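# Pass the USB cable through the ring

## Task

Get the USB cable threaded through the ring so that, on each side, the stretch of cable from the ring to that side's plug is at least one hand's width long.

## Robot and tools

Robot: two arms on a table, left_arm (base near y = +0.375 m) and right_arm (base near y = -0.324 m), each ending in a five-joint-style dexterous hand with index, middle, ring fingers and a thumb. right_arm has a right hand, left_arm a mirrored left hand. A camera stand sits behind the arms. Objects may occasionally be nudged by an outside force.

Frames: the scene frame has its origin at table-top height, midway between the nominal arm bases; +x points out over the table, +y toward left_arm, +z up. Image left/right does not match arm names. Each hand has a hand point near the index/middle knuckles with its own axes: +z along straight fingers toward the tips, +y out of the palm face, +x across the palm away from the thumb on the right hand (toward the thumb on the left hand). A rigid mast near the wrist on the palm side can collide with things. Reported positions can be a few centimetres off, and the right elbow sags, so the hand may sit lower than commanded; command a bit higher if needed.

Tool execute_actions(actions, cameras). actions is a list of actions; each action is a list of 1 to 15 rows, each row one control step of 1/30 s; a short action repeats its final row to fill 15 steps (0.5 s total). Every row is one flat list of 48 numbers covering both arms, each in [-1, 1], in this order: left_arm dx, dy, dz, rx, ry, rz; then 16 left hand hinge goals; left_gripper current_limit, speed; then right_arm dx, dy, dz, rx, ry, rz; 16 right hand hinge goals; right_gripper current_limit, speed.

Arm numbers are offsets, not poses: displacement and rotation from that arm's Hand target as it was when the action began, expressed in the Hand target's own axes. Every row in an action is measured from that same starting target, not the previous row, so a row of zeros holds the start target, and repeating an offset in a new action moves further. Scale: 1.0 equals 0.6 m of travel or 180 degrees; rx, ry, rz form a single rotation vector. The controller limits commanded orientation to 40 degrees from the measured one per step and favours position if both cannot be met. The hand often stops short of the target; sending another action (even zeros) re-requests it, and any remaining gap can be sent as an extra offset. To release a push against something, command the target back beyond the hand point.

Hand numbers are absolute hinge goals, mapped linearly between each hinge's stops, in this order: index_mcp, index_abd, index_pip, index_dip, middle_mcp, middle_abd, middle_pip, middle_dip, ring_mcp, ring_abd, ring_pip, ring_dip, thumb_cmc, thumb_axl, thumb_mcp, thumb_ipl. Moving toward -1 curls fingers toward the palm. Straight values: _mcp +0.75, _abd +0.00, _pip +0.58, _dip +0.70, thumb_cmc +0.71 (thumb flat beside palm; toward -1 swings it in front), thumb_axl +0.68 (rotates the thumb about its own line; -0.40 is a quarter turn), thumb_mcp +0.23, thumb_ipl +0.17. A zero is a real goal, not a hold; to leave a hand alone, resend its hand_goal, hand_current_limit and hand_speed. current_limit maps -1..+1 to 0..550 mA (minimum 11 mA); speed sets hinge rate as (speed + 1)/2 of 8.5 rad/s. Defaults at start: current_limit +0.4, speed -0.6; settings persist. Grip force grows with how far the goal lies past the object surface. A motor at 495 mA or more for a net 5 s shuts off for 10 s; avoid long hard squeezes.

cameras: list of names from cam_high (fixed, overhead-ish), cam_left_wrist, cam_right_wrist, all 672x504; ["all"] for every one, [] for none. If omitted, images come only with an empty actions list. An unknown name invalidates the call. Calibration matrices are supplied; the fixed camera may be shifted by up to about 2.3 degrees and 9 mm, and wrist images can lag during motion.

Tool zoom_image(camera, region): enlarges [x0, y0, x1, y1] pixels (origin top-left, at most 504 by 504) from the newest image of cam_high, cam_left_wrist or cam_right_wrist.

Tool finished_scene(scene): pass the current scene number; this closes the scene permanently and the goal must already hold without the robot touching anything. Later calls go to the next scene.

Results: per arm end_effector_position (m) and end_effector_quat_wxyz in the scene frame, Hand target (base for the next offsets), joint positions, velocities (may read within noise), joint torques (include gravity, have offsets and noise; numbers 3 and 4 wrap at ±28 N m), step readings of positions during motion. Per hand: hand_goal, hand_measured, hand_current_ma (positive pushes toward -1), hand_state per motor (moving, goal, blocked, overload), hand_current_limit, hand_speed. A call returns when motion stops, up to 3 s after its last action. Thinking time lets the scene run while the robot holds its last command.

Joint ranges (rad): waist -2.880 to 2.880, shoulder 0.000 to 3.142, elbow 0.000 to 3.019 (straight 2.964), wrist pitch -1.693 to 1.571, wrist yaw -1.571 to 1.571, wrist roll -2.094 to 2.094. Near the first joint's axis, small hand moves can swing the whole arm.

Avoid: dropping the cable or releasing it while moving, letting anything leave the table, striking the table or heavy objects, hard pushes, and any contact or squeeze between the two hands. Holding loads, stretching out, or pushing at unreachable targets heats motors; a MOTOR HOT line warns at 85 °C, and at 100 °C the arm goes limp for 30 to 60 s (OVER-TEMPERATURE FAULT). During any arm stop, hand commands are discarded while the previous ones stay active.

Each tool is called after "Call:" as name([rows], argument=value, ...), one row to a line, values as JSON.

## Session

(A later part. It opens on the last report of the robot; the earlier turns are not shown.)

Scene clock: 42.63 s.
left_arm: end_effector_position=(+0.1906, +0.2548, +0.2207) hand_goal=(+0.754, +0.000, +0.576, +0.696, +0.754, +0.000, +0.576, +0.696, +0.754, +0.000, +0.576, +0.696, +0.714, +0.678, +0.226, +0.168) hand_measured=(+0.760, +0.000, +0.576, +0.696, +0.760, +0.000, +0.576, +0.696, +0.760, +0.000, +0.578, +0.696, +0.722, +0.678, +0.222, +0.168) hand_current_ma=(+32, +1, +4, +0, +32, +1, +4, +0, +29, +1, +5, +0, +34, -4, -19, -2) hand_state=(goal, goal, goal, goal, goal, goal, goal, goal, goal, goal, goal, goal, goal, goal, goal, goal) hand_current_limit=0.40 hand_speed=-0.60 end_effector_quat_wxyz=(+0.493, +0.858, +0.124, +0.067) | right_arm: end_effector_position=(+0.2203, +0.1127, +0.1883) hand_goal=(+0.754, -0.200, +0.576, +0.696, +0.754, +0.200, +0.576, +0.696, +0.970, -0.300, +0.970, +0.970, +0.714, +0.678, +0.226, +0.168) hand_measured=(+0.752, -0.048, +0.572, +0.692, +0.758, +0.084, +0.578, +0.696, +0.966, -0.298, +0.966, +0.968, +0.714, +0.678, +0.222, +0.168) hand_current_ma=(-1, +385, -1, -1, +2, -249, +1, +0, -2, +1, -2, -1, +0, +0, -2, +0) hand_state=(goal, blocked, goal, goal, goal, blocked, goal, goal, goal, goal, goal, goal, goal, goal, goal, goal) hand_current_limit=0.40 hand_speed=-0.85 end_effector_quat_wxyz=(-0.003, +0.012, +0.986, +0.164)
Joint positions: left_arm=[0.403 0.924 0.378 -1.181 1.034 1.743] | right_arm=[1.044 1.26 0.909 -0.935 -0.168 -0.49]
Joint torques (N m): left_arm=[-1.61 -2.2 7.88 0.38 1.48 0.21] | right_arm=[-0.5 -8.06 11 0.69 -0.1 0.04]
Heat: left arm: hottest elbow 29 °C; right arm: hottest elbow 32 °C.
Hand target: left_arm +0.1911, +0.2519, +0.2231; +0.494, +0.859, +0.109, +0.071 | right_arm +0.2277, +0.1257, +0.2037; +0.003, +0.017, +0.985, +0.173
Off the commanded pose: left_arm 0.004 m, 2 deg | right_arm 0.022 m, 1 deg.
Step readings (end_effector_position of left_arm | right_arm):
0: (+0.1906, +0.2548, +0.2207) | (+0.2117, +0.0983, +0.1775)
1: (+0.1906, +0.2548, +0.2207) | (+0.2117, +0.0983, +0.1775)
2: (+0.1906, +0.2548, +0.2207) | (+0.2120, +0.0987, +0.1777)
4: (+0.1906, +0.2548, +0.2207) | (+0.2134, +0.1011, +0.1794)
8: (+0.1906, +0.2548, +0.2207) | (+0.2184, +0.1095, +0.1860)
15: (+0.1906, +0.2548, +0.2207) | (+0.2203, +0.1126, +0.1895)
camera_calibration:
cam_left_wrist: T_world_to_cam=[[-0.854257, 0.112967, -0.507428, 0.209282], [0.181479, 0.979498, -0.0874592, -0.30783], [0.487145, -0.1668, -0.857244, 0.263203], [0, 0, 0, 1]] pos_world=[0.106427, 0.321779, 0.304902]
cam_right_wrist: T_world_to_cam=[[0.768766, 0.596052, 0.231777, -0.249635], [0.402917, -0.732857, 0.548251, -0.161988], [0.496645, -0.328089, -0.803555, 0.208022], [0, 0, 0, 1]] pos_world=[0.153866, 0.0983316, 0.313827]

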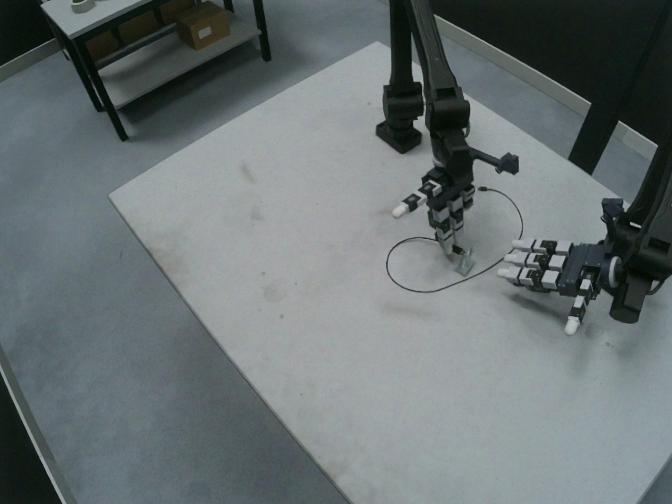

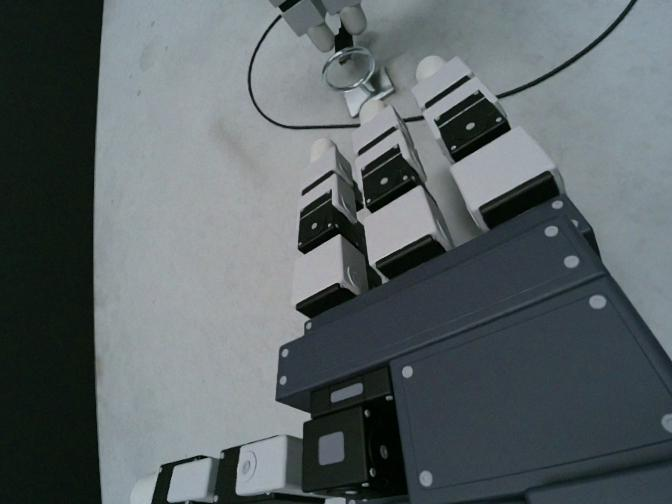

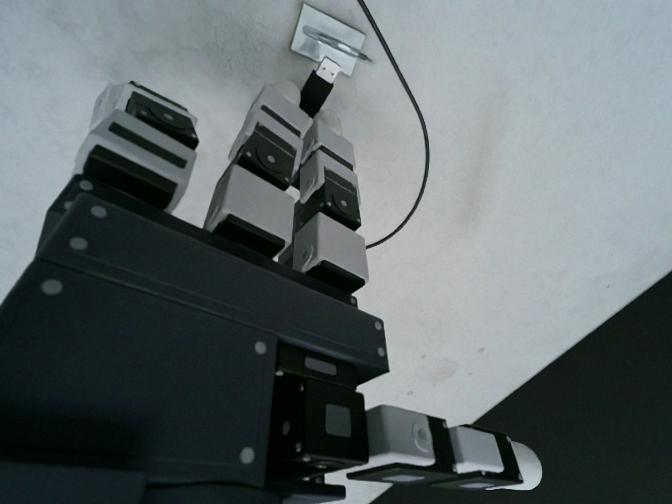

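Call:
execute_actions([
  [[0,0,0,0,0,0,0.754,0,0.576,0.696,0.754,0,0.576,0.696,0.754,0,0.576,0.696,0.714,0.678,0.226,0.168,0.4,-0.6,0.0022,0.0218,0.0080,0,0,0,0.754,-0.2,0.576,0.696,0.754,0.2,0.576,0.696,0.97,-0.3,0.97,0.97,0.714,0.678,0.226,0.168,0.4,-0.85]],
], cameras=["all"])

Call:
zoom_image(camera="cam_high", region=[420, 210, 500, 280])

Call:
zoom_image(camera="cam_left_wrist", region=[270, 0, 410, 120])

Call:
zoom_image(camera="cam_right_wrist", region=[240, 0, 400, 130])

Scene clock: 43.63 s.
left_arm: end_effector_position=(+0.1906, +0.2548, +0.2207) hand_goal=(+0.754, +0.000, +0.576, +0.696, +0.754, +0.000, +0.576, +0.696, +0.754, +0.000, +0.576, +0.696, +0.714, +0.678, +0.226, +0.168) hand_measured=(+0.760, +0.000, +0.576, +0.696, +0.760, +0.000, +0.576, +0.696, +0.760, +0.000, +0.578, +0.696, +0.722, +0.678, +0.222, +0.168) hand_current_ma=(+32, +1, +4, +0, +32, +1, +4, +0, +29, +1, +5, +0, +34, -4, -19, -2) hand_state=(goal, goal, goal, goal, goal, goal, goal, goal, goal, goal, goal, goal, goal, goal, goal, goal) hand_current_limit=0.40 hand_speed=-0.60 end_effector_quat_wxyz=(+0.493, +0.858, +0.124, +0.067) | right_arm: end_effector_position=(+0.2200, +0.1238, +0.1863) hand_goal=(+0.754, -0.200, +0.576, +0.696, +0.754, +0.200, +0.576, +0.696, +0.970, -0.300, +0.970, +0.970, +0.714, +0.678, +0.226, +0.168) hand_measured=(+0.752, -0.048, +0.572, +0.692, +0.758, +0.084, +0.578, +0.696, +0.966, -0.298, +0.966, +0.968, +0.714, +0.678, +0.222, +0.168) hand_current_ma=(-1, +385, -1, -1, +2, -249, +1, +0, -2, +1, -2, -1, +0, +0, -2, +0) hand_state=(goal, blocked, goal, goal, goal, blocked, goal, goal, goal, goal, goal, goal, goal, goal, goal, goal) hand_current_limit=0.40 hand_speed=-0.85 end_effector_quat_wxyz=(-0.004, +0.013, +0.987, +0.160)
Joint positions: left_arm=[0.403 0.924 0.378 -1.181 1.034 1.743] | right_arm=[1.062 1.29 0.934 -0.935 -0.162 -0.471]
Joint torques (N m): left_arm=[-1.67 -2.14 7.88 0.36 1.47 0.21] | right_arm=[0.44 -8.12 11.28 0.9 -0.11 0.11]
Heat: left arm: hottest elbow 29 °C; right arm: hottest elbow 32 °C.
Hand target: left_arm +0.1911, +0.2519, +0.2231; +0.494, +0.859, +0.109, +0.071 | right_arm +0.2271, +0.1396, +0.2038; +0.003, +0.017, +0.985, +0.173
Off the commanded pose: left_arm 0.004 m, 2 deg | right_arm 0.024 m, 2 deg.
Step readings (end_effector_position of left_arm | right_arm):
0: (+0.1906, +0.2548, +0.2207) | (+0.2203, +0.1127, +0.1883)
1: (+0.1906, +0.2548, +0.2207) | (+0.2203, +0.1127, +0.1883)
2: (+0.1906, +0.2548, +0.2207) | (+0.2206, +0.1131, +0.1885)
4: (+0.1906, +0.2548, +0.2207) | (+0.2208, +0.1154, +0.1881)
8: (+0.1906, +0.2548, +0.2207) | (+0.2206, +0.1220, +0.1874)
15: (+0.1906, +0.2548, +0.2207) | (+0.2198, +0.1238, +0.1864)
camera_calibration:
cam_left_wrist: T_world_to_cam=[[-0.854257, 0.112967, -0.507428, 0.209282], [0.181479, 0.979498, -0.0874592, -0.30783], [0.487145, -0.1668, -0.857244, 0.263203], [0, 0, 0, 1]] pos_world=[0.106427, 0.321779, 0.304902]
cam_right_wrist: T_world_to_cam=[[0.770495, 0.59675, 0.224113, -0.25445], [0.403885, -0.729022, 0.552633, -0.15418], [0.493167, -0.335285, -0.802727, 0.211796], [0, 0, 0, 1]] pos_world=[0.153873, 0.110454, 0.312245]

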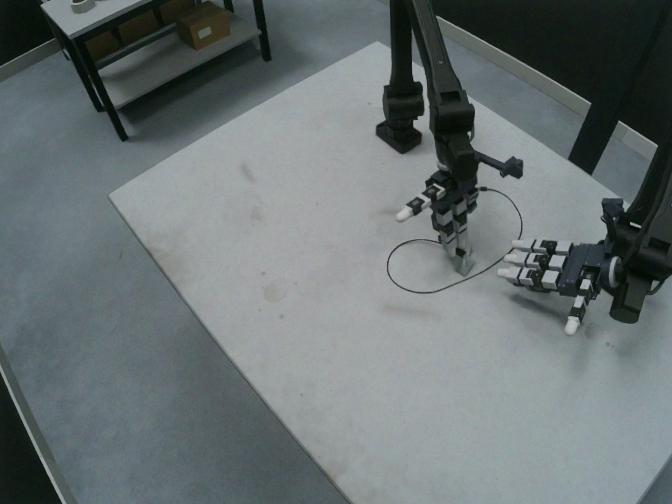

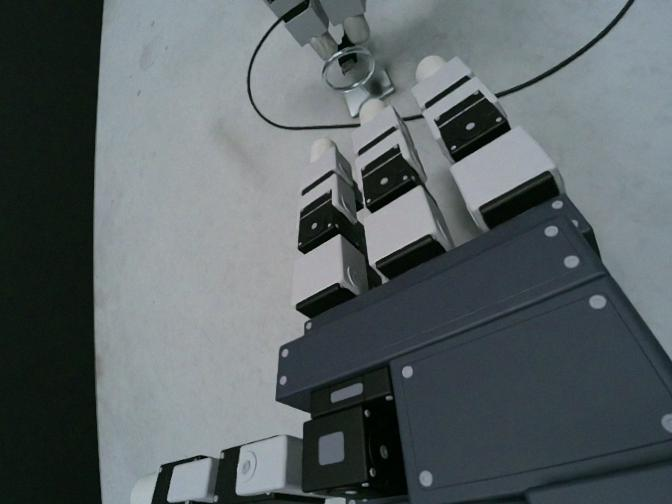

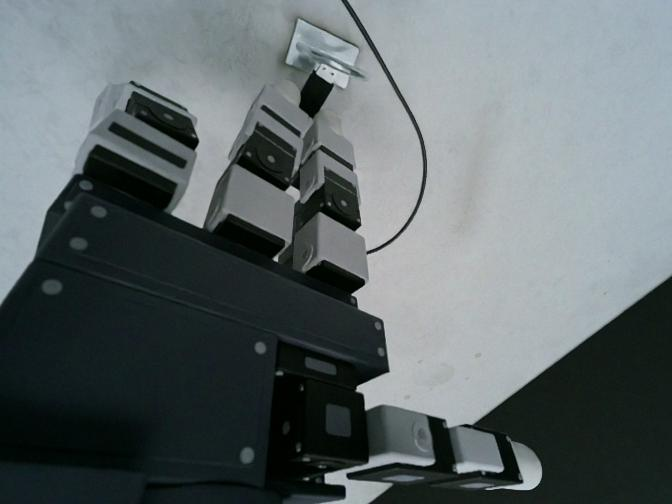

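Scaled by 6.300 from the camera's 672x504 image, which has a finer 960x720 frame.

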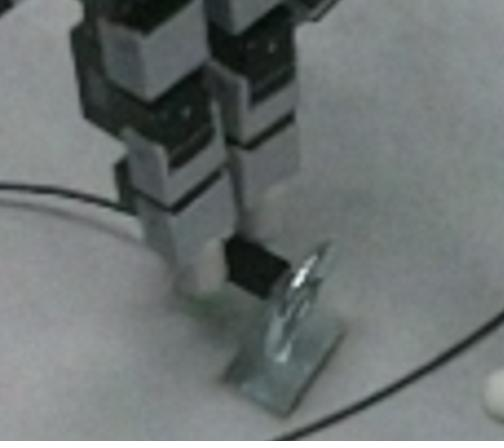

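Scaled by 3.600 from the camera's 672x504 image, which has a finer 960x720 frame.

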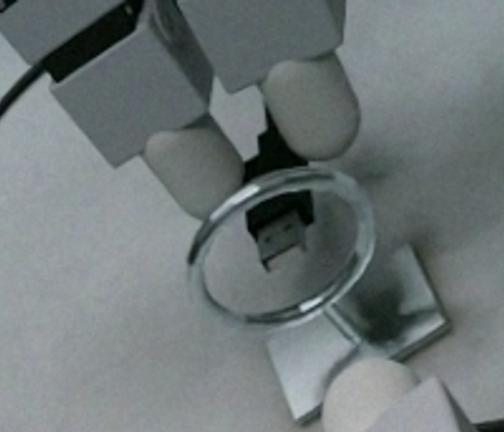

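Scaled by 3.150 from the camera's 672x504 image, which has a finer 960x720 frame.

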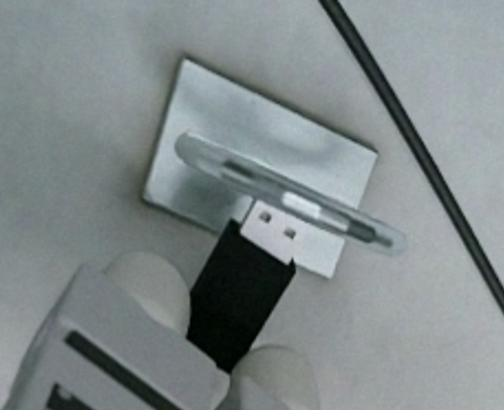

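Call:
execute_actions([
  [[0,0,0,0,0,0,0.754,0,0.576,0.696,0.754,0,0.576,0.696,0.754,0,0.576,0.696,0.714,0.678,0.226,0.168,0.4,-0.6,0.0045,0.031,0.0077,0,0,0,0.754,-0.2,0.576,0.696,0.754,0.2,0.576,0.696,0.97,-0.3,0.97,0.97,0.714,0.678,0.226,0.168,0.4,-0.85]],
], cameras=["all"])

Call:
zoom_image(camera="cam_high", region=[420, 210, 500, 280])

Call:
zoom_image(camera="cam_left_wrist", region=[270, 0, 410, 120])

Call:
zoom_image(camera="cam_right_wrist", region=[240, 0, 400, 130])

Scene clock: 44.60 s.
left_arm: end_effector_position=(+0.1906, +0.2548, +0.2207) hand_goal=(+0.754, +0.000, +0.576, +0.696, +0.754, +0.000, +0.576, +0.696, +0.754, +0.000, +0.576, +0.696, +0.714, +0.678, +0.226, +0.168) hand_measured=(+0.760, +0.000, +0.576, +0.696, +0.760, +0.000, +0.576, +0.696, +0.760, +0.000, +0.578, +0.696, +0.722, +0.678, +0.222, +0.168) hand_current_ma=(+32, +1, +4, +0, +32, +1, +4, +0, +29, +1, +5, +0, +34, -4, -19, -2) hand_state=(goal, goal, goal, goal, goal, goal, goal, goal, goal, goal, goal, goal, goal, goal, goal, goal) hand_current_limit=0.40 hand_speed=-0.60 end_effector_quat_wxyz=(+0.493, +0.858, +0.124, +0.067) | right_arm: end_effector_position=(+0.2174, +0.1427, +0.1893) hand_goal=(+0.754, -0.200, +0.576, +0.696, +0.754, +0.200, +0.576, +0.696, +0.970, -0.300, +0.970, +0.970, +0.714, +0.678, +0.226, +0.168) hand_measured=(+0.752, -0.048, +0.572, +0.692, +0.758, +0.084, +0.578, +0.696, +0.966, -0.298, +0.966, +0.968, +0.716, +0.678, +0.222, +0.168) hand_current_ma=(-1, +385, -1, -1, +2, -249, +1, +0, -2, +1, -2, -1, +0, +0, -2, +0) hand_state=(goal, blocked, goal, goal, goal, blocked, goal, goal, goal, goal, goal, goal, goal, goal, goal, goal) hand_current_limit=0.40 hand_speed=-0.85 end_effector_quat_wxyz=(-0.004, +0.012, +0.987, +0.160)
Joint positions: left_arm=[0.403 0.924 0.378 -1.181 1.034 1.743] | right_arm=[1.092 1.328 0.977 -0.935 -0.153 -0.444]
Joint torques (N m): left_arm=[-1.61 -2.08 7.87 0.36 1.48 0.21] | right_arm=[0.62 -9.11 11.44 1.09 -0.11 0.09]
Heat: left arm: hottest elbow 29 °C; right arm: hottest elbow 32 °C.
Hand target: left_arm +0.1911, +0.2519, +0.2231; +0.494, +0.859, +0.109, +0.071 | right_arm +0.2249, +0.1588, +0.2059; +0.003, +0.017, +0.985, +0.173
Off the commanded pose: left_arm 0.004 m, 2 deg | right_arm 0.024 m, 2 deg.
Step readings (end_effector_position of left_arm | right_arm):
0: (+0.1906, +0.2548, +0.2207) | (+0.2200, +0.1238, +0.1863)
1: (+0.1906, +0.2548, +0.2207) | (+0.2199, +0.1240, +0.1865)
2: (+0.1906, +0.2548, +0.2207) | (+0.2197, +0.1247, +0.1865)
4: (+0.1906, +0.2548, +0.2207) | (+0.2203, +0.1286, +0.1875)
8: (+0.1906, +0.2548, +0.2207) | (+0.2185, +0.1397, +0.1897)
15: (+0.1906, +0.2548, +0.2207) | (+0.2173, +0.1428, +0.1893)
camera_calibration:
cam_left_wrist: T_world_to_cam=[[-0.854257, 0.112967, -0.507428, 0.209282], [0.181479, 0.979498, -0.0874592, -0.30783], [0.487145, -0.1668, -0.857244, 0.263203], [0, 0, 0, 1]] pos_world=[0.106427, 0.321779, 0.304902]
cam_right_wrist: T_world_to_cam=[[0.769152, 0.598248, 0.224733, -0.264555], [0.404765, -0.728173, 0.553108, -0.14135], [0.49454, -0.33446, -0.802226, 0.221266], [0, 0, 0, 1]] pos_world=[0.151271, 0.129347, 0.315141]

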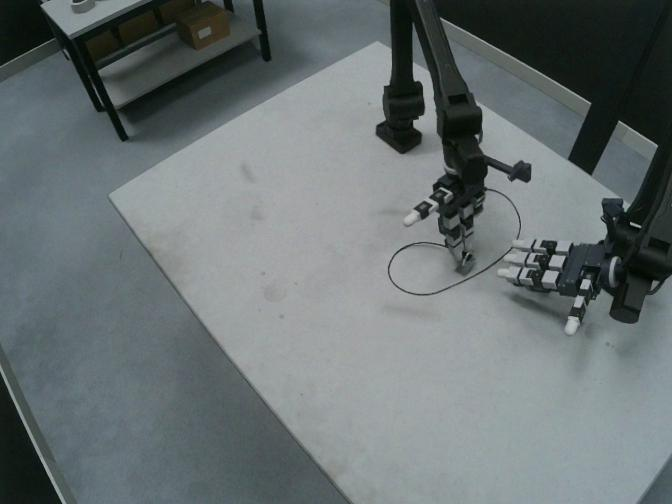

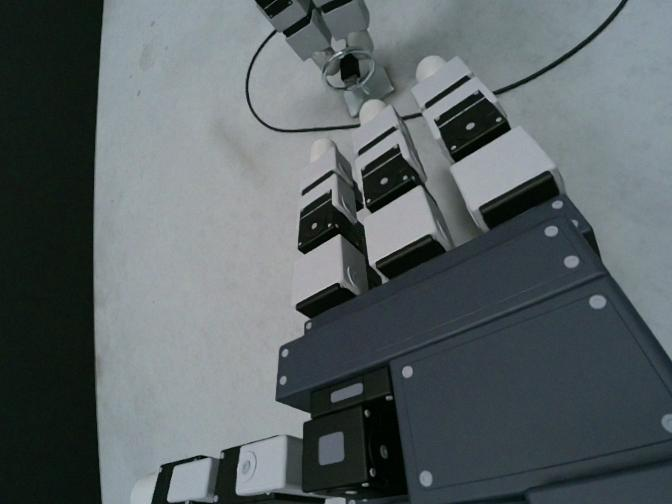

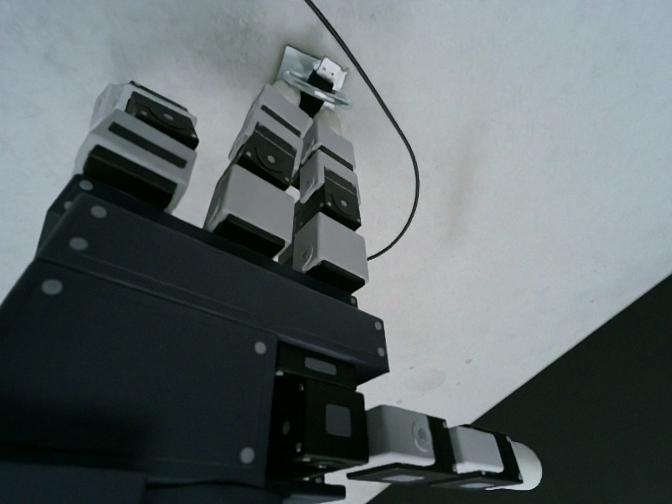

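Scaled by 6.300 from the camera's 672x504 image, which has a finer 960x720 frame.

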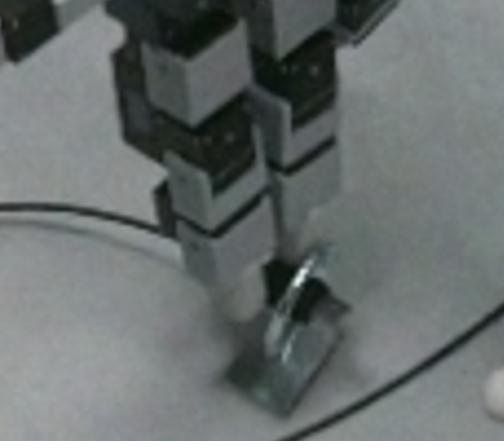

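Scaled by 3.600 from the camera's 672x504 image, which has a finer 960x720 frame.

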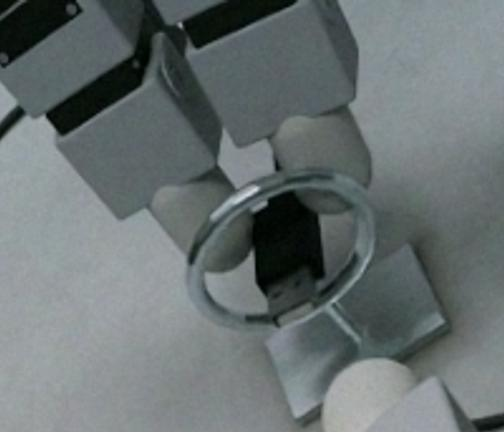

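Scaled by 3.150 from the camera's 672x504 image, which has a finer 960x720 frame.

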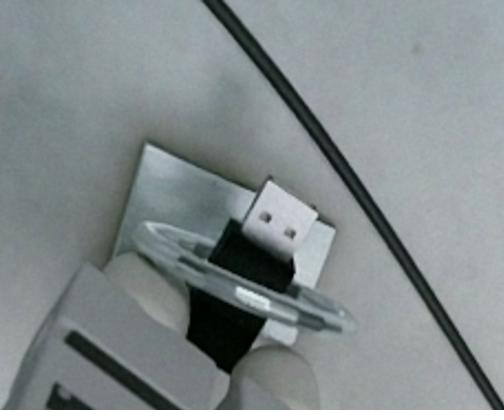

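Call:
execute_actions([
  [[0.0009,0.0239,0.0571,0,0,0,0.754,0.06,0.576,0.696,0.754,-0.06,0.576,0.696,0.754,-0.1,0.576,0.696,0.714,0.678,0.226,0.168,0.4,-0.6,0,0,0,0,0,0,0.754,-0.2,0.576,0.696,0.754,0.2,0.576,0.696,0.97,-0.3,0.97,0.97,0.714,0.678,0.226,0.168,0.4,-0.85]],
  [[0,0,0,0,0,0,0.754,0.06,0.576,0.696,0.754,-0.06,0.576,0.696,0.754,-0.1,0.576,0.696,0.714,0.678,0.226,0.168,0.4,-0.6,0,0,0,0,0,0,0.754,-0.2,0.576,0.696,0.754,0.2,0.576,0.696,0.97,-0.3,0.97,0.97,0.714,0.678,0.226,0.168,0.4,-0.85]],
], cameras=["all"])

Call:
zoom_image(camera="cam_left_wrist", region=[260, 0, 460, 170])

Call:
zoom_image(camera="cam_high", region=[420, 210, 540, 300])

Scene clock: 46.80 s.
left_arm: end_effector_position=(+0.2016, +0.2197, +0.2167) hand_goal=(+0.754, +0.060, +0.576, +0.696, +0.754, -0.060, +0.576, +0.696, +0.754, -0.100, +0.576, +0.696, +0.714, +0.678, +0.226, +0.168) hand_measured=(+0.760, +0.056, +0.576, +0.696, +0.760, -0.058, +0.576, +0.696, +0.760, -0.096, +0.578, +0.696, +0.722, +0.678, +0.222, +0.168) hand_current_ma=(+32, -14, +4, +0, +33, +10, +4, +0, +29, +12, +5, +0, +34, -4, -19, -2) hand_state=(goal, goal, goal, goal, goal, goal, goal, goal, goal, goal, goal, goal, goal, goal, goal, goal) hand_current_limit=0.40 hand_speed=-0.60 end_effector_quat_wxyz=(+0.495, +0.859, +0.115, +0.068) | right_arm: end_effector_position=(+0.2175, +0.1427, +0.1893) hand_goal=(+0.754, -0.200, +0.576, +0.696, +0.754, +0.200, +0.576, +0.696, +0.970, -0.300, +0.970, +0.970, +0.714, +0.678, +0.226, +0.168) hand_measured=(+0.752, -0.048, +0.572, +0.692, +0.758, +0.084, +0.578, +0.696, +0.966, -0.298, +0.966, +0.968, +0.716, +0.678, +0.222, +0.168) hand_current_ma=(-1, +385, -1, -1, +2, -249, +1, +0, -2, +1, -2, -1, +0, +0, -2, +0) hand_state=(goal, blocked, goal, goal, goal, blocked, goal, goal, goal, goal, goal, goal, goal, goal, goal, goal) hand_current_limit=0.40 hand_speed=-0.85 end_effector_quat_wxyz=(-0.004, +0.013, +0.987, +0.160)
Joint positions: left_arm=[0.183 0.841 0.325 -0.852 1.034 1.34] | right_arm=[1.092 1.328 0.977 -0.935 -0.153 -0.443]
Joint torques (N m): left_arm=[-1.49 -3.14 7.98 1.06 1.08 -0.13] | right_arm=[0.15 -8.94 11.14 1.03 -0.05 0.07]
Heat: left arm: hottest elbow 29 °C; right arm: hottest elbow 32 °C.
Hand target: left_arm +0.2012, +0.2165, +0.2183; +0.494, +0.859, +0.109, +0.071 | right_arm +0.2249, +0.1588, +0.2059; +0.003, +0.017, +0.985, +0.173
Off the commanded pose: left_arm 0.004 m, 1 deg | right_arm 0.024 m, 2 deg.
Step readings (end_effector_position of left_arm | right_arm):
0: (+0.1906, +0.2548, +0.2207) | (+0.2175, +0.1427, +0.1893)
1: (+0.1907, +0.2547, +0.2207) | (+0.2175, +0.1427, +0.1893)
2: (+0.1913, +0.2536, +0.2206) | (+0.2175, +0.1427, +0.1893)
4: (+0.1913, +0.2461, +0.2207) | (+0.2175, +0.1427, +0.1893)
8: (+0.1882, +0.2287, +0.2210) | (+0.2175, +0.1427, +0.1893)
15: (+0.1947, +0.2206, +0.2193) | (+0.2175, +0.1427, +0.1893)
16: (+0.1957, +0.2203, +0.2190) | (+0.2175, +0.1427, +0.1893)
17: (+0.1964, +0.2201, +0.2187) | (+0.2175, +0.1427, +0.1893)
19: (+0.1975, +0.2196, +0.2183) | (+0.2175, +0.1427, +0.1893)
23: (+0.1990, +0.2193, +0.2176) | (+0.2175, +0.1427, +0.1893)
30: (+0.2007, +0.2195, +0.2170) | (+0.2175, +0.1427, +0.1893)
camera_calibration:
cam_left_wrist: T_world_to_cam=[[-0.845877, 0.125551, -0.51839, 0.218595], [0.197837, 0.976426, -0.0863348, -0.278645], [0.49533, -0.175586, -0.850775, 0.247569], [0, 0, 0, 1]] pos_world=[0.117402, 0.288101, 0.299887]
cam_right_wrist: T_world_to_cam=[[0.769598, 0.597739, 0.224561, -0.264581], [0.404437, -0.72846, 0.552971, -0.141259], [0.494116, -0.334744, -0.802369, 0.221364], [0, 0, 0, 1]] pos_world=[0.151372, 0.129349, 0.315142]

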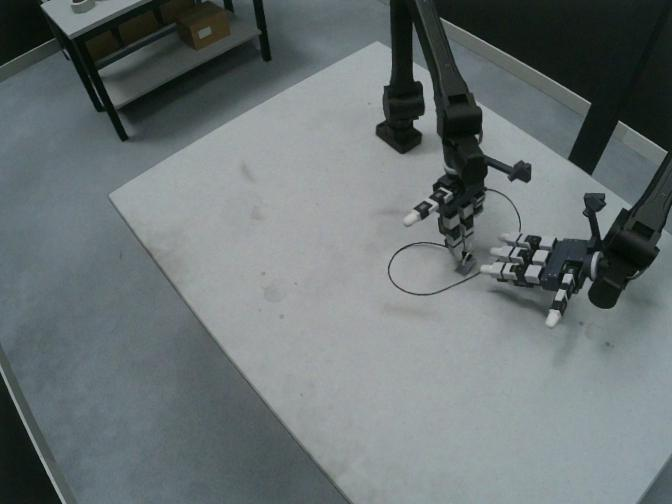

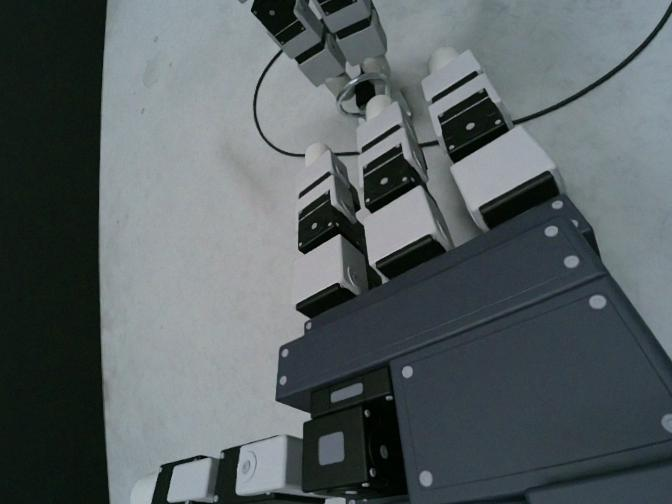

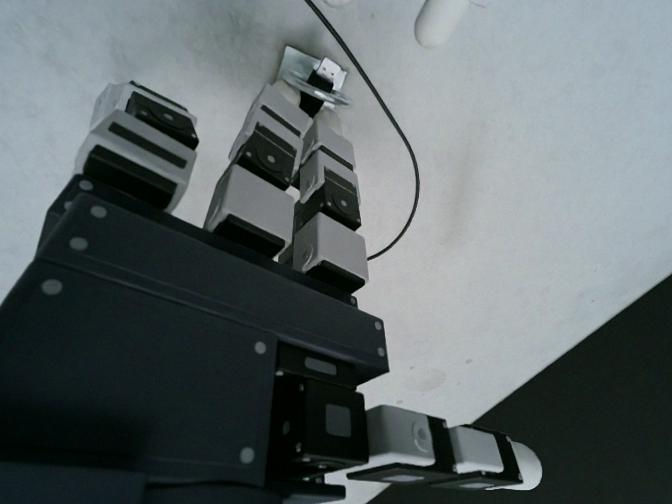

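Scaled by 2.520 from the camera's 672x504 image, which has a finer 960x720 frame.

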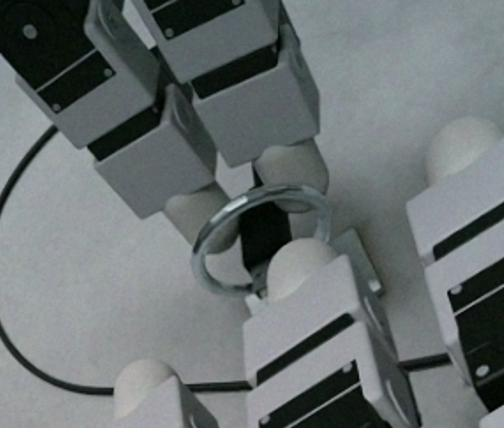

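Scaled by 4.200 from the camera's 672x504 image, which has a finer 960x720 frame.

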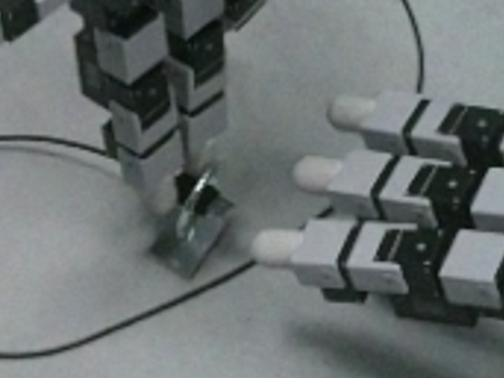

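Call:
execute_actions([
  [[-0.0182,-0.0251,0.0891,0,0,0,0.754,0.06,0.576,0.696,0.754,-0.06,0.576,0.696,0.754,-0.1,0.576,0.696,0.714,0.678,0.226,0.168,0.4,-0.6,0,0,0,0,0,0,0.754,-0.2,0.576,0.696,0.754,0.2,0.576,0.696,0.97,-0.3,0.97,0.97,0.714,0.678,0.226,0.168,0.4,-0.85]],
], cameras=["all"])

Call:
zoom_image(camera="cam_left_wrist", region=[260, 40, 460, 210])

Call:
zoom_image(camera="cam_high", region=[420, 210, 540, 300])

Call:
zoom_image(camera="cam_right_wrist", region=[240, 0, 400, 130])

Scene clock: 48.57 s.
left_arm: end_effector_position=(+0.1999, +0.1810, +0.1799) hand_goal=(+0.754, +0.060, +0.576, +0.696, +0.754, -0.060, +0.576, +0.696, +0.754, -0.100, +0.576, +0.696, +0.714, +0.678, +0.226, +0.168) hand_measured=(+0.760, +0.058, +0.576, +0.696, +0.760, -0.058, +0.576, +0.696, +0.760, -0.098, +0.578, +0.696, +0.722, +0.678, +0.222, +0.168) hand_current_ma=(+32, -11, +4, +0, +33, +9, +4, +0, +29, +11, +5, +0, +34, -4, -19, -2) hand_state=(goal, goal, goal, goal, goal, goal, goal, goal, goal, goal, goal, goal, goal, goal, goal, goal) hand_current_limit=0.40 hand_speed=-0.60 end_effector_quat_wxyz=(+0.492, +0.862, +0.105, +0.067) | right_arm: end_effector_position=(+0.2176, +0.1427, +0.1891) hand_goal=(+0.754, -0.200, +0.576, +0.696, +0.754, +0.200, +0.576, +0.696, +0.970, -0.300, +0.970, +0.970, +0.714, +0.678, +0.226, +0.168) hand_measured=(+0.752, -0.048, +0.572, +0.692, +0.758, +0.084, +0.578, +0.696, +0.966, -0.298, +0.966, +0.968, +0.716, +0.678, +0.222, +0.168) hand_current_ma=(-1, +385, -1, -1, +2, -249, +1, +0, -2, +1, -2, -1, +0, +0, -2, +0) hand_state=(goal, blocked, goal, goal, goal, blocked, goal, goal, goal, goal, goal, goal, goal, goal, goal, goal) hand_current_limit=0.40 hand_speed=-0.85 end_effector_quat_wxyz=(-0.004, +0.013, +0.987, +0.160)
Joint positions: left_arm=[-0.042 0.886 0.206 -0.388 0.953 0.991] | right_arm=[1.092 1.329 0.977 -0.935 -0.153 -0.443]
Joint torques (N m): left_arm=[-1.67 -2.26 7.66 1.59 0.87 -0.1] | right_arm=[0.26 -9.29 11.21 0.99 -0.06 0.12]
Heat: left arm: hottest elbow 29 °C; right arm: hottest elbow 32 °C.
Hand target: left_arm +0.2012, +0.1764, +0.1784; +0.494, +0.859, +0.109, +0.071 | right_arm +0.2249, +0.1588, +0.2057; +0.003, +0.017, +0.985, +0.173
Off the commanded pose: left_arm 0.005 m, 1 deg | right_arm 0.024 m, 2 deg.
Step readings (end_effector_position of left_arm | right_arm):
0: (+0.2017, +0.2198, +0.2168) | (+0.2175, +0.1427, +0.1893)
1: (+0.2017, +0.2197, +0.2164) | (+0.2175, +0.1427, +0.1893)
2: (+0.2017, +0.2186, +0.2145) | (+0.2175, +0.1427, +0.1893)
4: (+0.1988, +0.2113, +0.2069) | (+0.2175, +0.1427, +0.1893)
8: (+0.1869, +0.1933, +0.1885) | (+0.2175, +0.1427, +0.1893)
15: (+0.1926, +0.1819, +0.1805) | (+0.2176, +0.1427, +0.1891)
camera_calibration:
cam_left_wrist: T_world_to_cam=[[-0.840435, 0.146511, -0.521731, 0.198694], [0.216732, 0.973283, -0.0758118, -0.248741], [0.496684, -0.176791, -0.849735, 0.210025], [0, 0, 0, 1]] pos_world=[0.116583, 0.250115, 0.263273]
cam_right_wrist: T_world_to_cam=[[0.769659, 0.597758, 0.2243, -0.264603], [0.404279, -0.728204, 0.553424, -0.141267], [0.494149, -0.335268, -0.80213, 0.221176], [0, 0, 0, 1]] pos_world=[0.151472, 0.129451, 0.314942]

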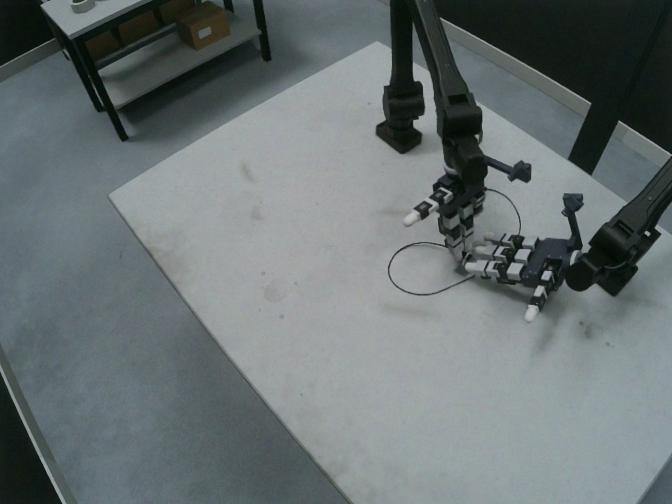

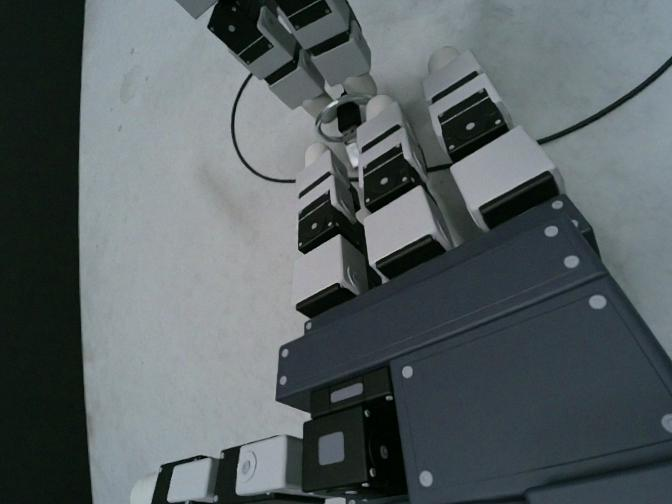

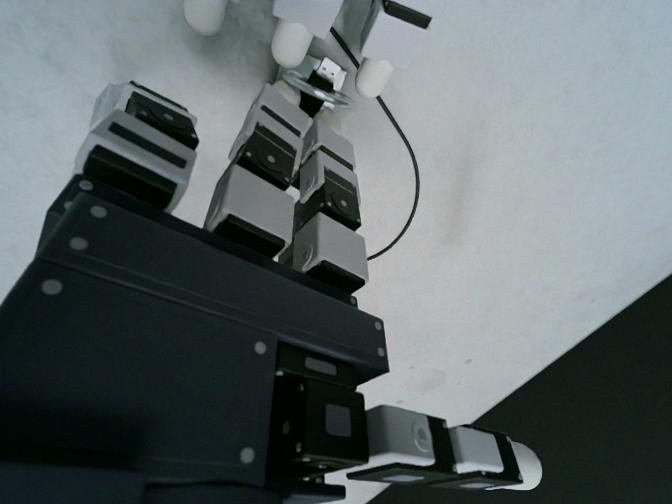

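Scaled by 2.520 from the camera's 672x504 image, which has a finer 960x720 frame.

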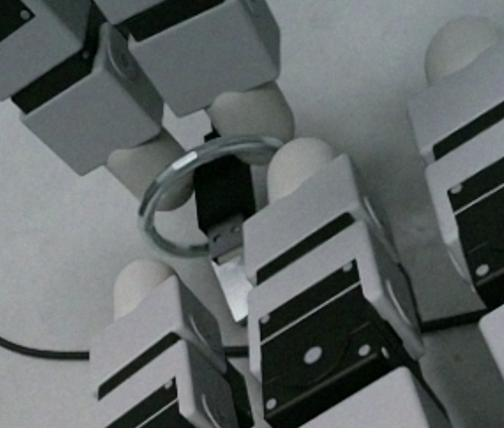

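Scaled by 4.200 from the camera's 672x504 image, which has a finer 960x720 frame.

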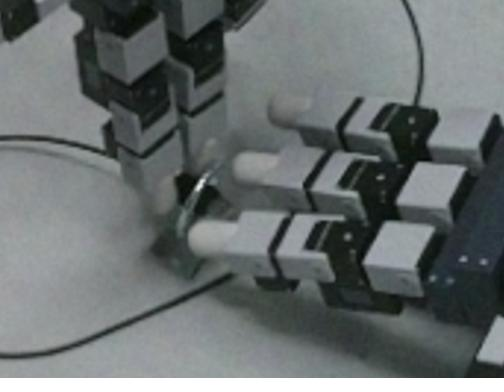

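Scaled by 3.150 from the camera's 672x504 image, which has a finer 960x720 frame.

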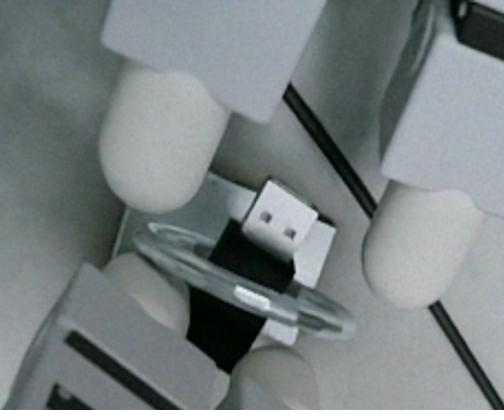

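Call:
zoom_image(camera="cam_left_wrist", region=[310, 80, 400, 180])

Call:
zoom_image(camera="cam_high", region=[450, 230, 500, 280])

Scaled by 5.040 from the camera's 672x504 image, which has a finer 960x720 frame.

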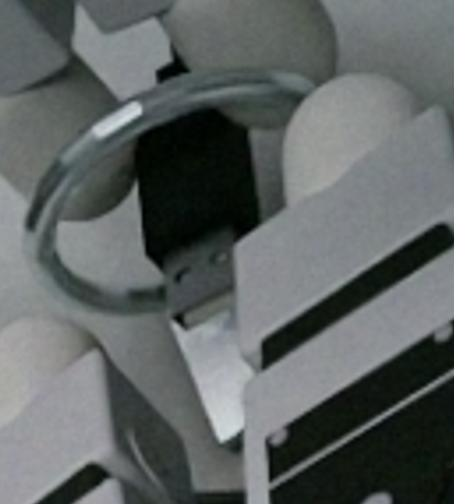

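Scaled by 10.080 from the camera's 672x504 image, which has a finer 960x720 frame.

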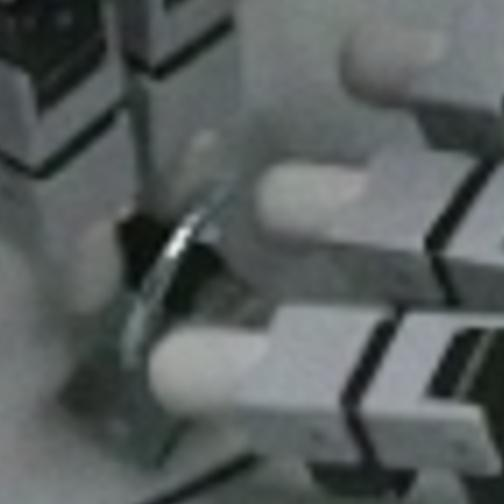

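Call:
execute_actions([
  [[0,0,0,0,0,0,0.754,-0.22,0.576,0.696,0.754,0.22,0.576,0.696,0.754,-0.1,0.576,0.696,0.714,0.678,0.226,0.168,0.4,-0.85,0,0,0,0,0,0,0.754,-0.2,0.576,0.696,0.754,0.2,0.576,0.696,0.97,-0.3,0.97,0.97,0.714,0.678,0.226,0.168,0.4,-0.85]],
], cameras=["all"])

Call:
zoom_image(camera="cam_left_wrist", region=[310, 80, 400, 180])

Call:
zoom_image(camera="cam_high", region=[450, 230, 500, 280])

Call:
zoom_image(camera="cam_right_wrist", region=[240, 0, 400, 130])

Scene clock: 50.93 s.
left_arm: end_effector_position=(+0.2011, +0.1796, +0.1768) hand_goal=(+0.754, -0.220, +0.576, +0.696, +0.754, +0.220, +0.576, +0.696, +0.754, -0.100, +0.576, +0.696, +0.714, +0.678, +0.226, +0.168) hand_measured=(+0.760, -0.074, +0.576, +0.696, +0.760, +0.078, +0.576, +0.696, +0.760, -0.098, +0.578, +0.696, +0.722, +0.678, +0.222, +0.168) hand_current_ma=(+34, +385, +4, +0, +33, -385, +4, +0, +29, +11, +5, +0, +34, -4, -19, -2) hand_state=(goal, blocked, goal, goal, goal, blocked, goal, goal, goal, goal, goal, goal, goal, goal, goal, goal) hand_current_limit=0.40 hand_speed=-0.85 end_effector_quat_wxyz=(+0.493, +0.860, +0.113, +0.070) | right_arm: end_effector_position=(+0.2178, +0.1426, +0.1889) hand_goal=(+0.754, -0.200, +0.576, +0.696, +0.754, +0.200, +0.576, +0.696, +0.970, -0.300, +0.970, +0.970, +0.714, +0.678, +0.226, +0.168) hand_measured=(+0.754, -0.048, +0.574, +0.694, +0.758, +0.084, +0.578, +0.696, +0.966, -0.298, +0.966, +0.968, +0.716, +0.678, +0.222, +0.168) hand_current_ma=(+0, +385, -1, -1, +2, -249, +1, +0, -2, +1, -2, -1, +0, +0, -2, +0) hand_state=(goal, blocked, goal, goal, goal, blocked, goal, goal, goal, goal, goal, goal, goal, goal, goal, goal) hand_current_limit=0.40 hand_speed=-0.85 end_effector_quat_wxyz=(-0.004, +0.013, +0.987, +0.159)
Joint positions: left_arm=[-0.058 0.886 0.188 -0.328 0.94 0.938] | right_arm=[1.092 1.329 0.977 -0.935 -0.152 -0.443]
Joint torques (N m): left_arm=[-1.55 -2.73 7.64 1.69 0.82 -0.14] | right_arm=[0.21 -8.59 11.33 1.24 -0.13 0.08]
Heat: left arm: hottest elbow 29 °C; right arm: hottest elbow 33 °C.
Hand target: left_arm +0.2012, +0.1764, +0.1783; +0.494, +0.859, +0.109, +0.071 | right_arm +0.2249, +0.1588, +0.2058; +0.003, +0.017, +0.985, +0.173
Off the commanded pose: left_arm 0.004 m, 0 deg | right_arm 0.024 m, 2 deg.
Step readings (end_effector_position of left_arm | right_arm):
0: (+0.1999, +0.1810, +0.1799) | (+0.2176, +0.1427, +0.1891)
1: (+0.2000, +0.1810, +0.1799) | (+0.2176, +0.1427, +0.1891)
2: (+0.2003, +0.1809, +0.1798) | (+0.2176, +0.1427, +0.1891)
4: (+0.2007, +0.1806, +0.1790) | (+0.2176, +0.1427, +0.1891)
8: (+0.2002, +0.1797, +0.1776) | (+0.2176, +0.1427, +0.1891)
15: (+0.2006, +0.1796, +0.1768) | (+0.2178, +0.1426, +0.1889)
camera_calibration:
cam_left_wrist: T_world_to_cam=[[-0.843765, 0.129795, -0.520782, 0.20172], [0.199757, 0.976553, -0.0802564, -0.244238], [0.498154, -0.171747, -0.849909, 0.205348], [0, 0, 0, 1]] pos_world=[0.116697, 0.247597, 0.259978]
cam_right_wrist: T_world_to_cam=[[0.769923, 0.597409, 0.224322, -0.264616], [0.403403, -0.728027, 0.554294, -0.1413], [0.494453, -0.336272, -0.801522, 0.220779], [0, 0, 0, 1]] pos_world=[0.15157, 0.129455, 0.31464]

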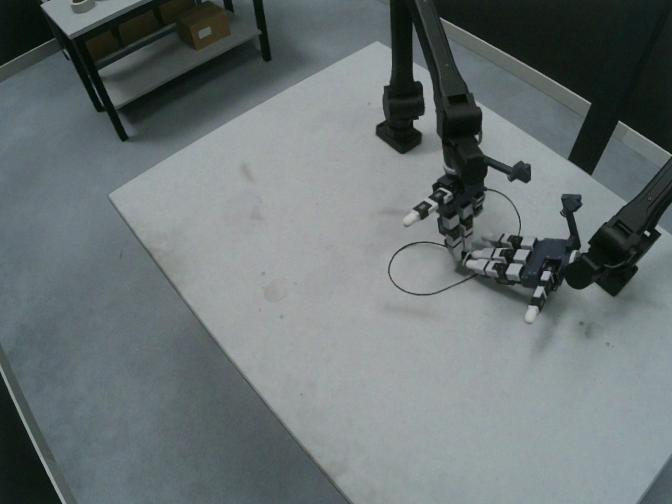

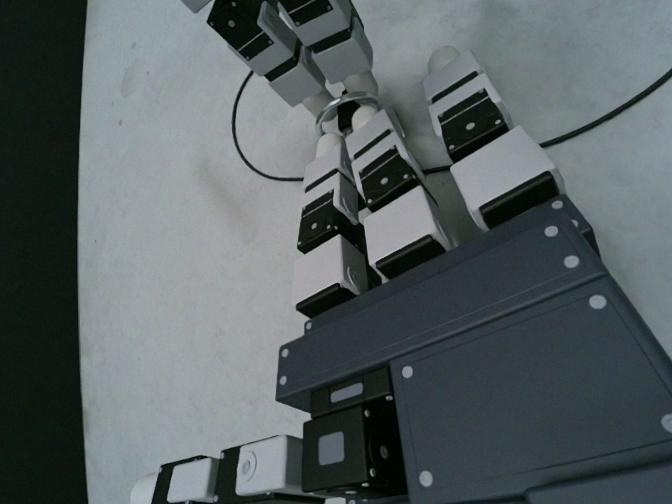

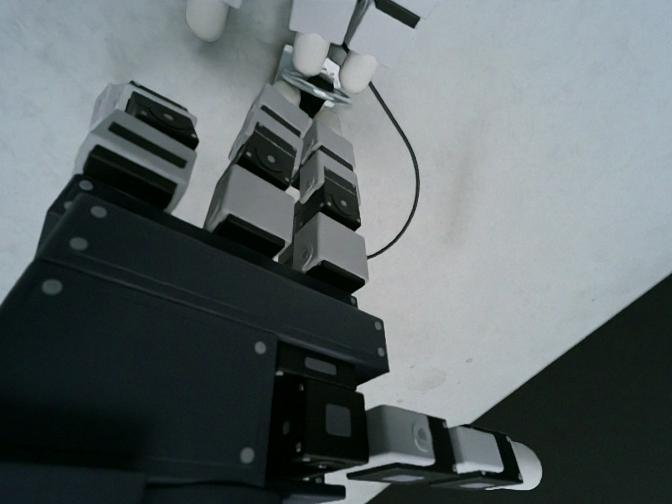

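Scaled by 5.040 from the camera's 672x504 image, which has a finer 960x720 frame.

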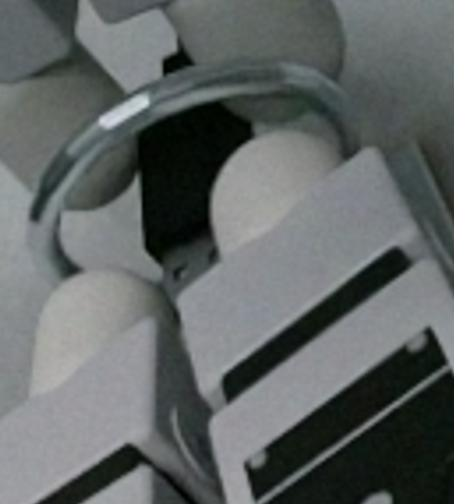

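Scaled by 10.080 from the camera's 672x504 image, which has a finer 960x720 frame.

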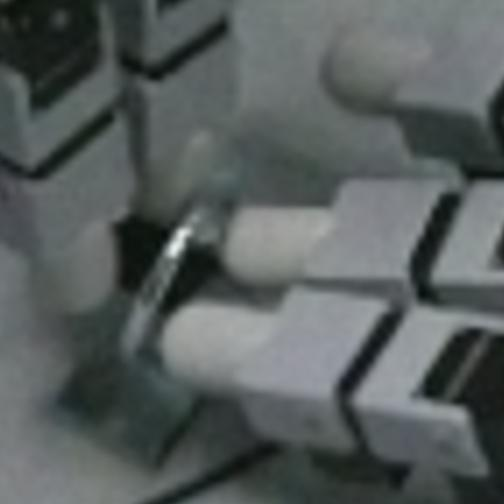

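Scaled by 3.150 from the camera's 672x504 image, which has a finer 960x720 frame.

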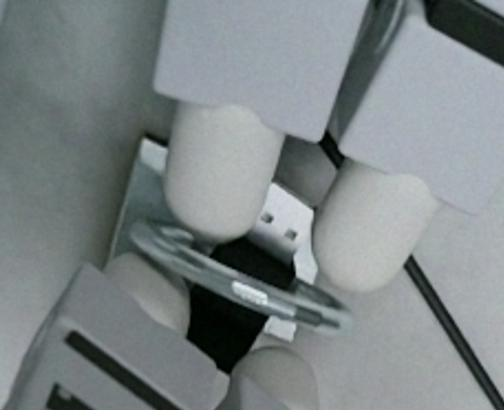

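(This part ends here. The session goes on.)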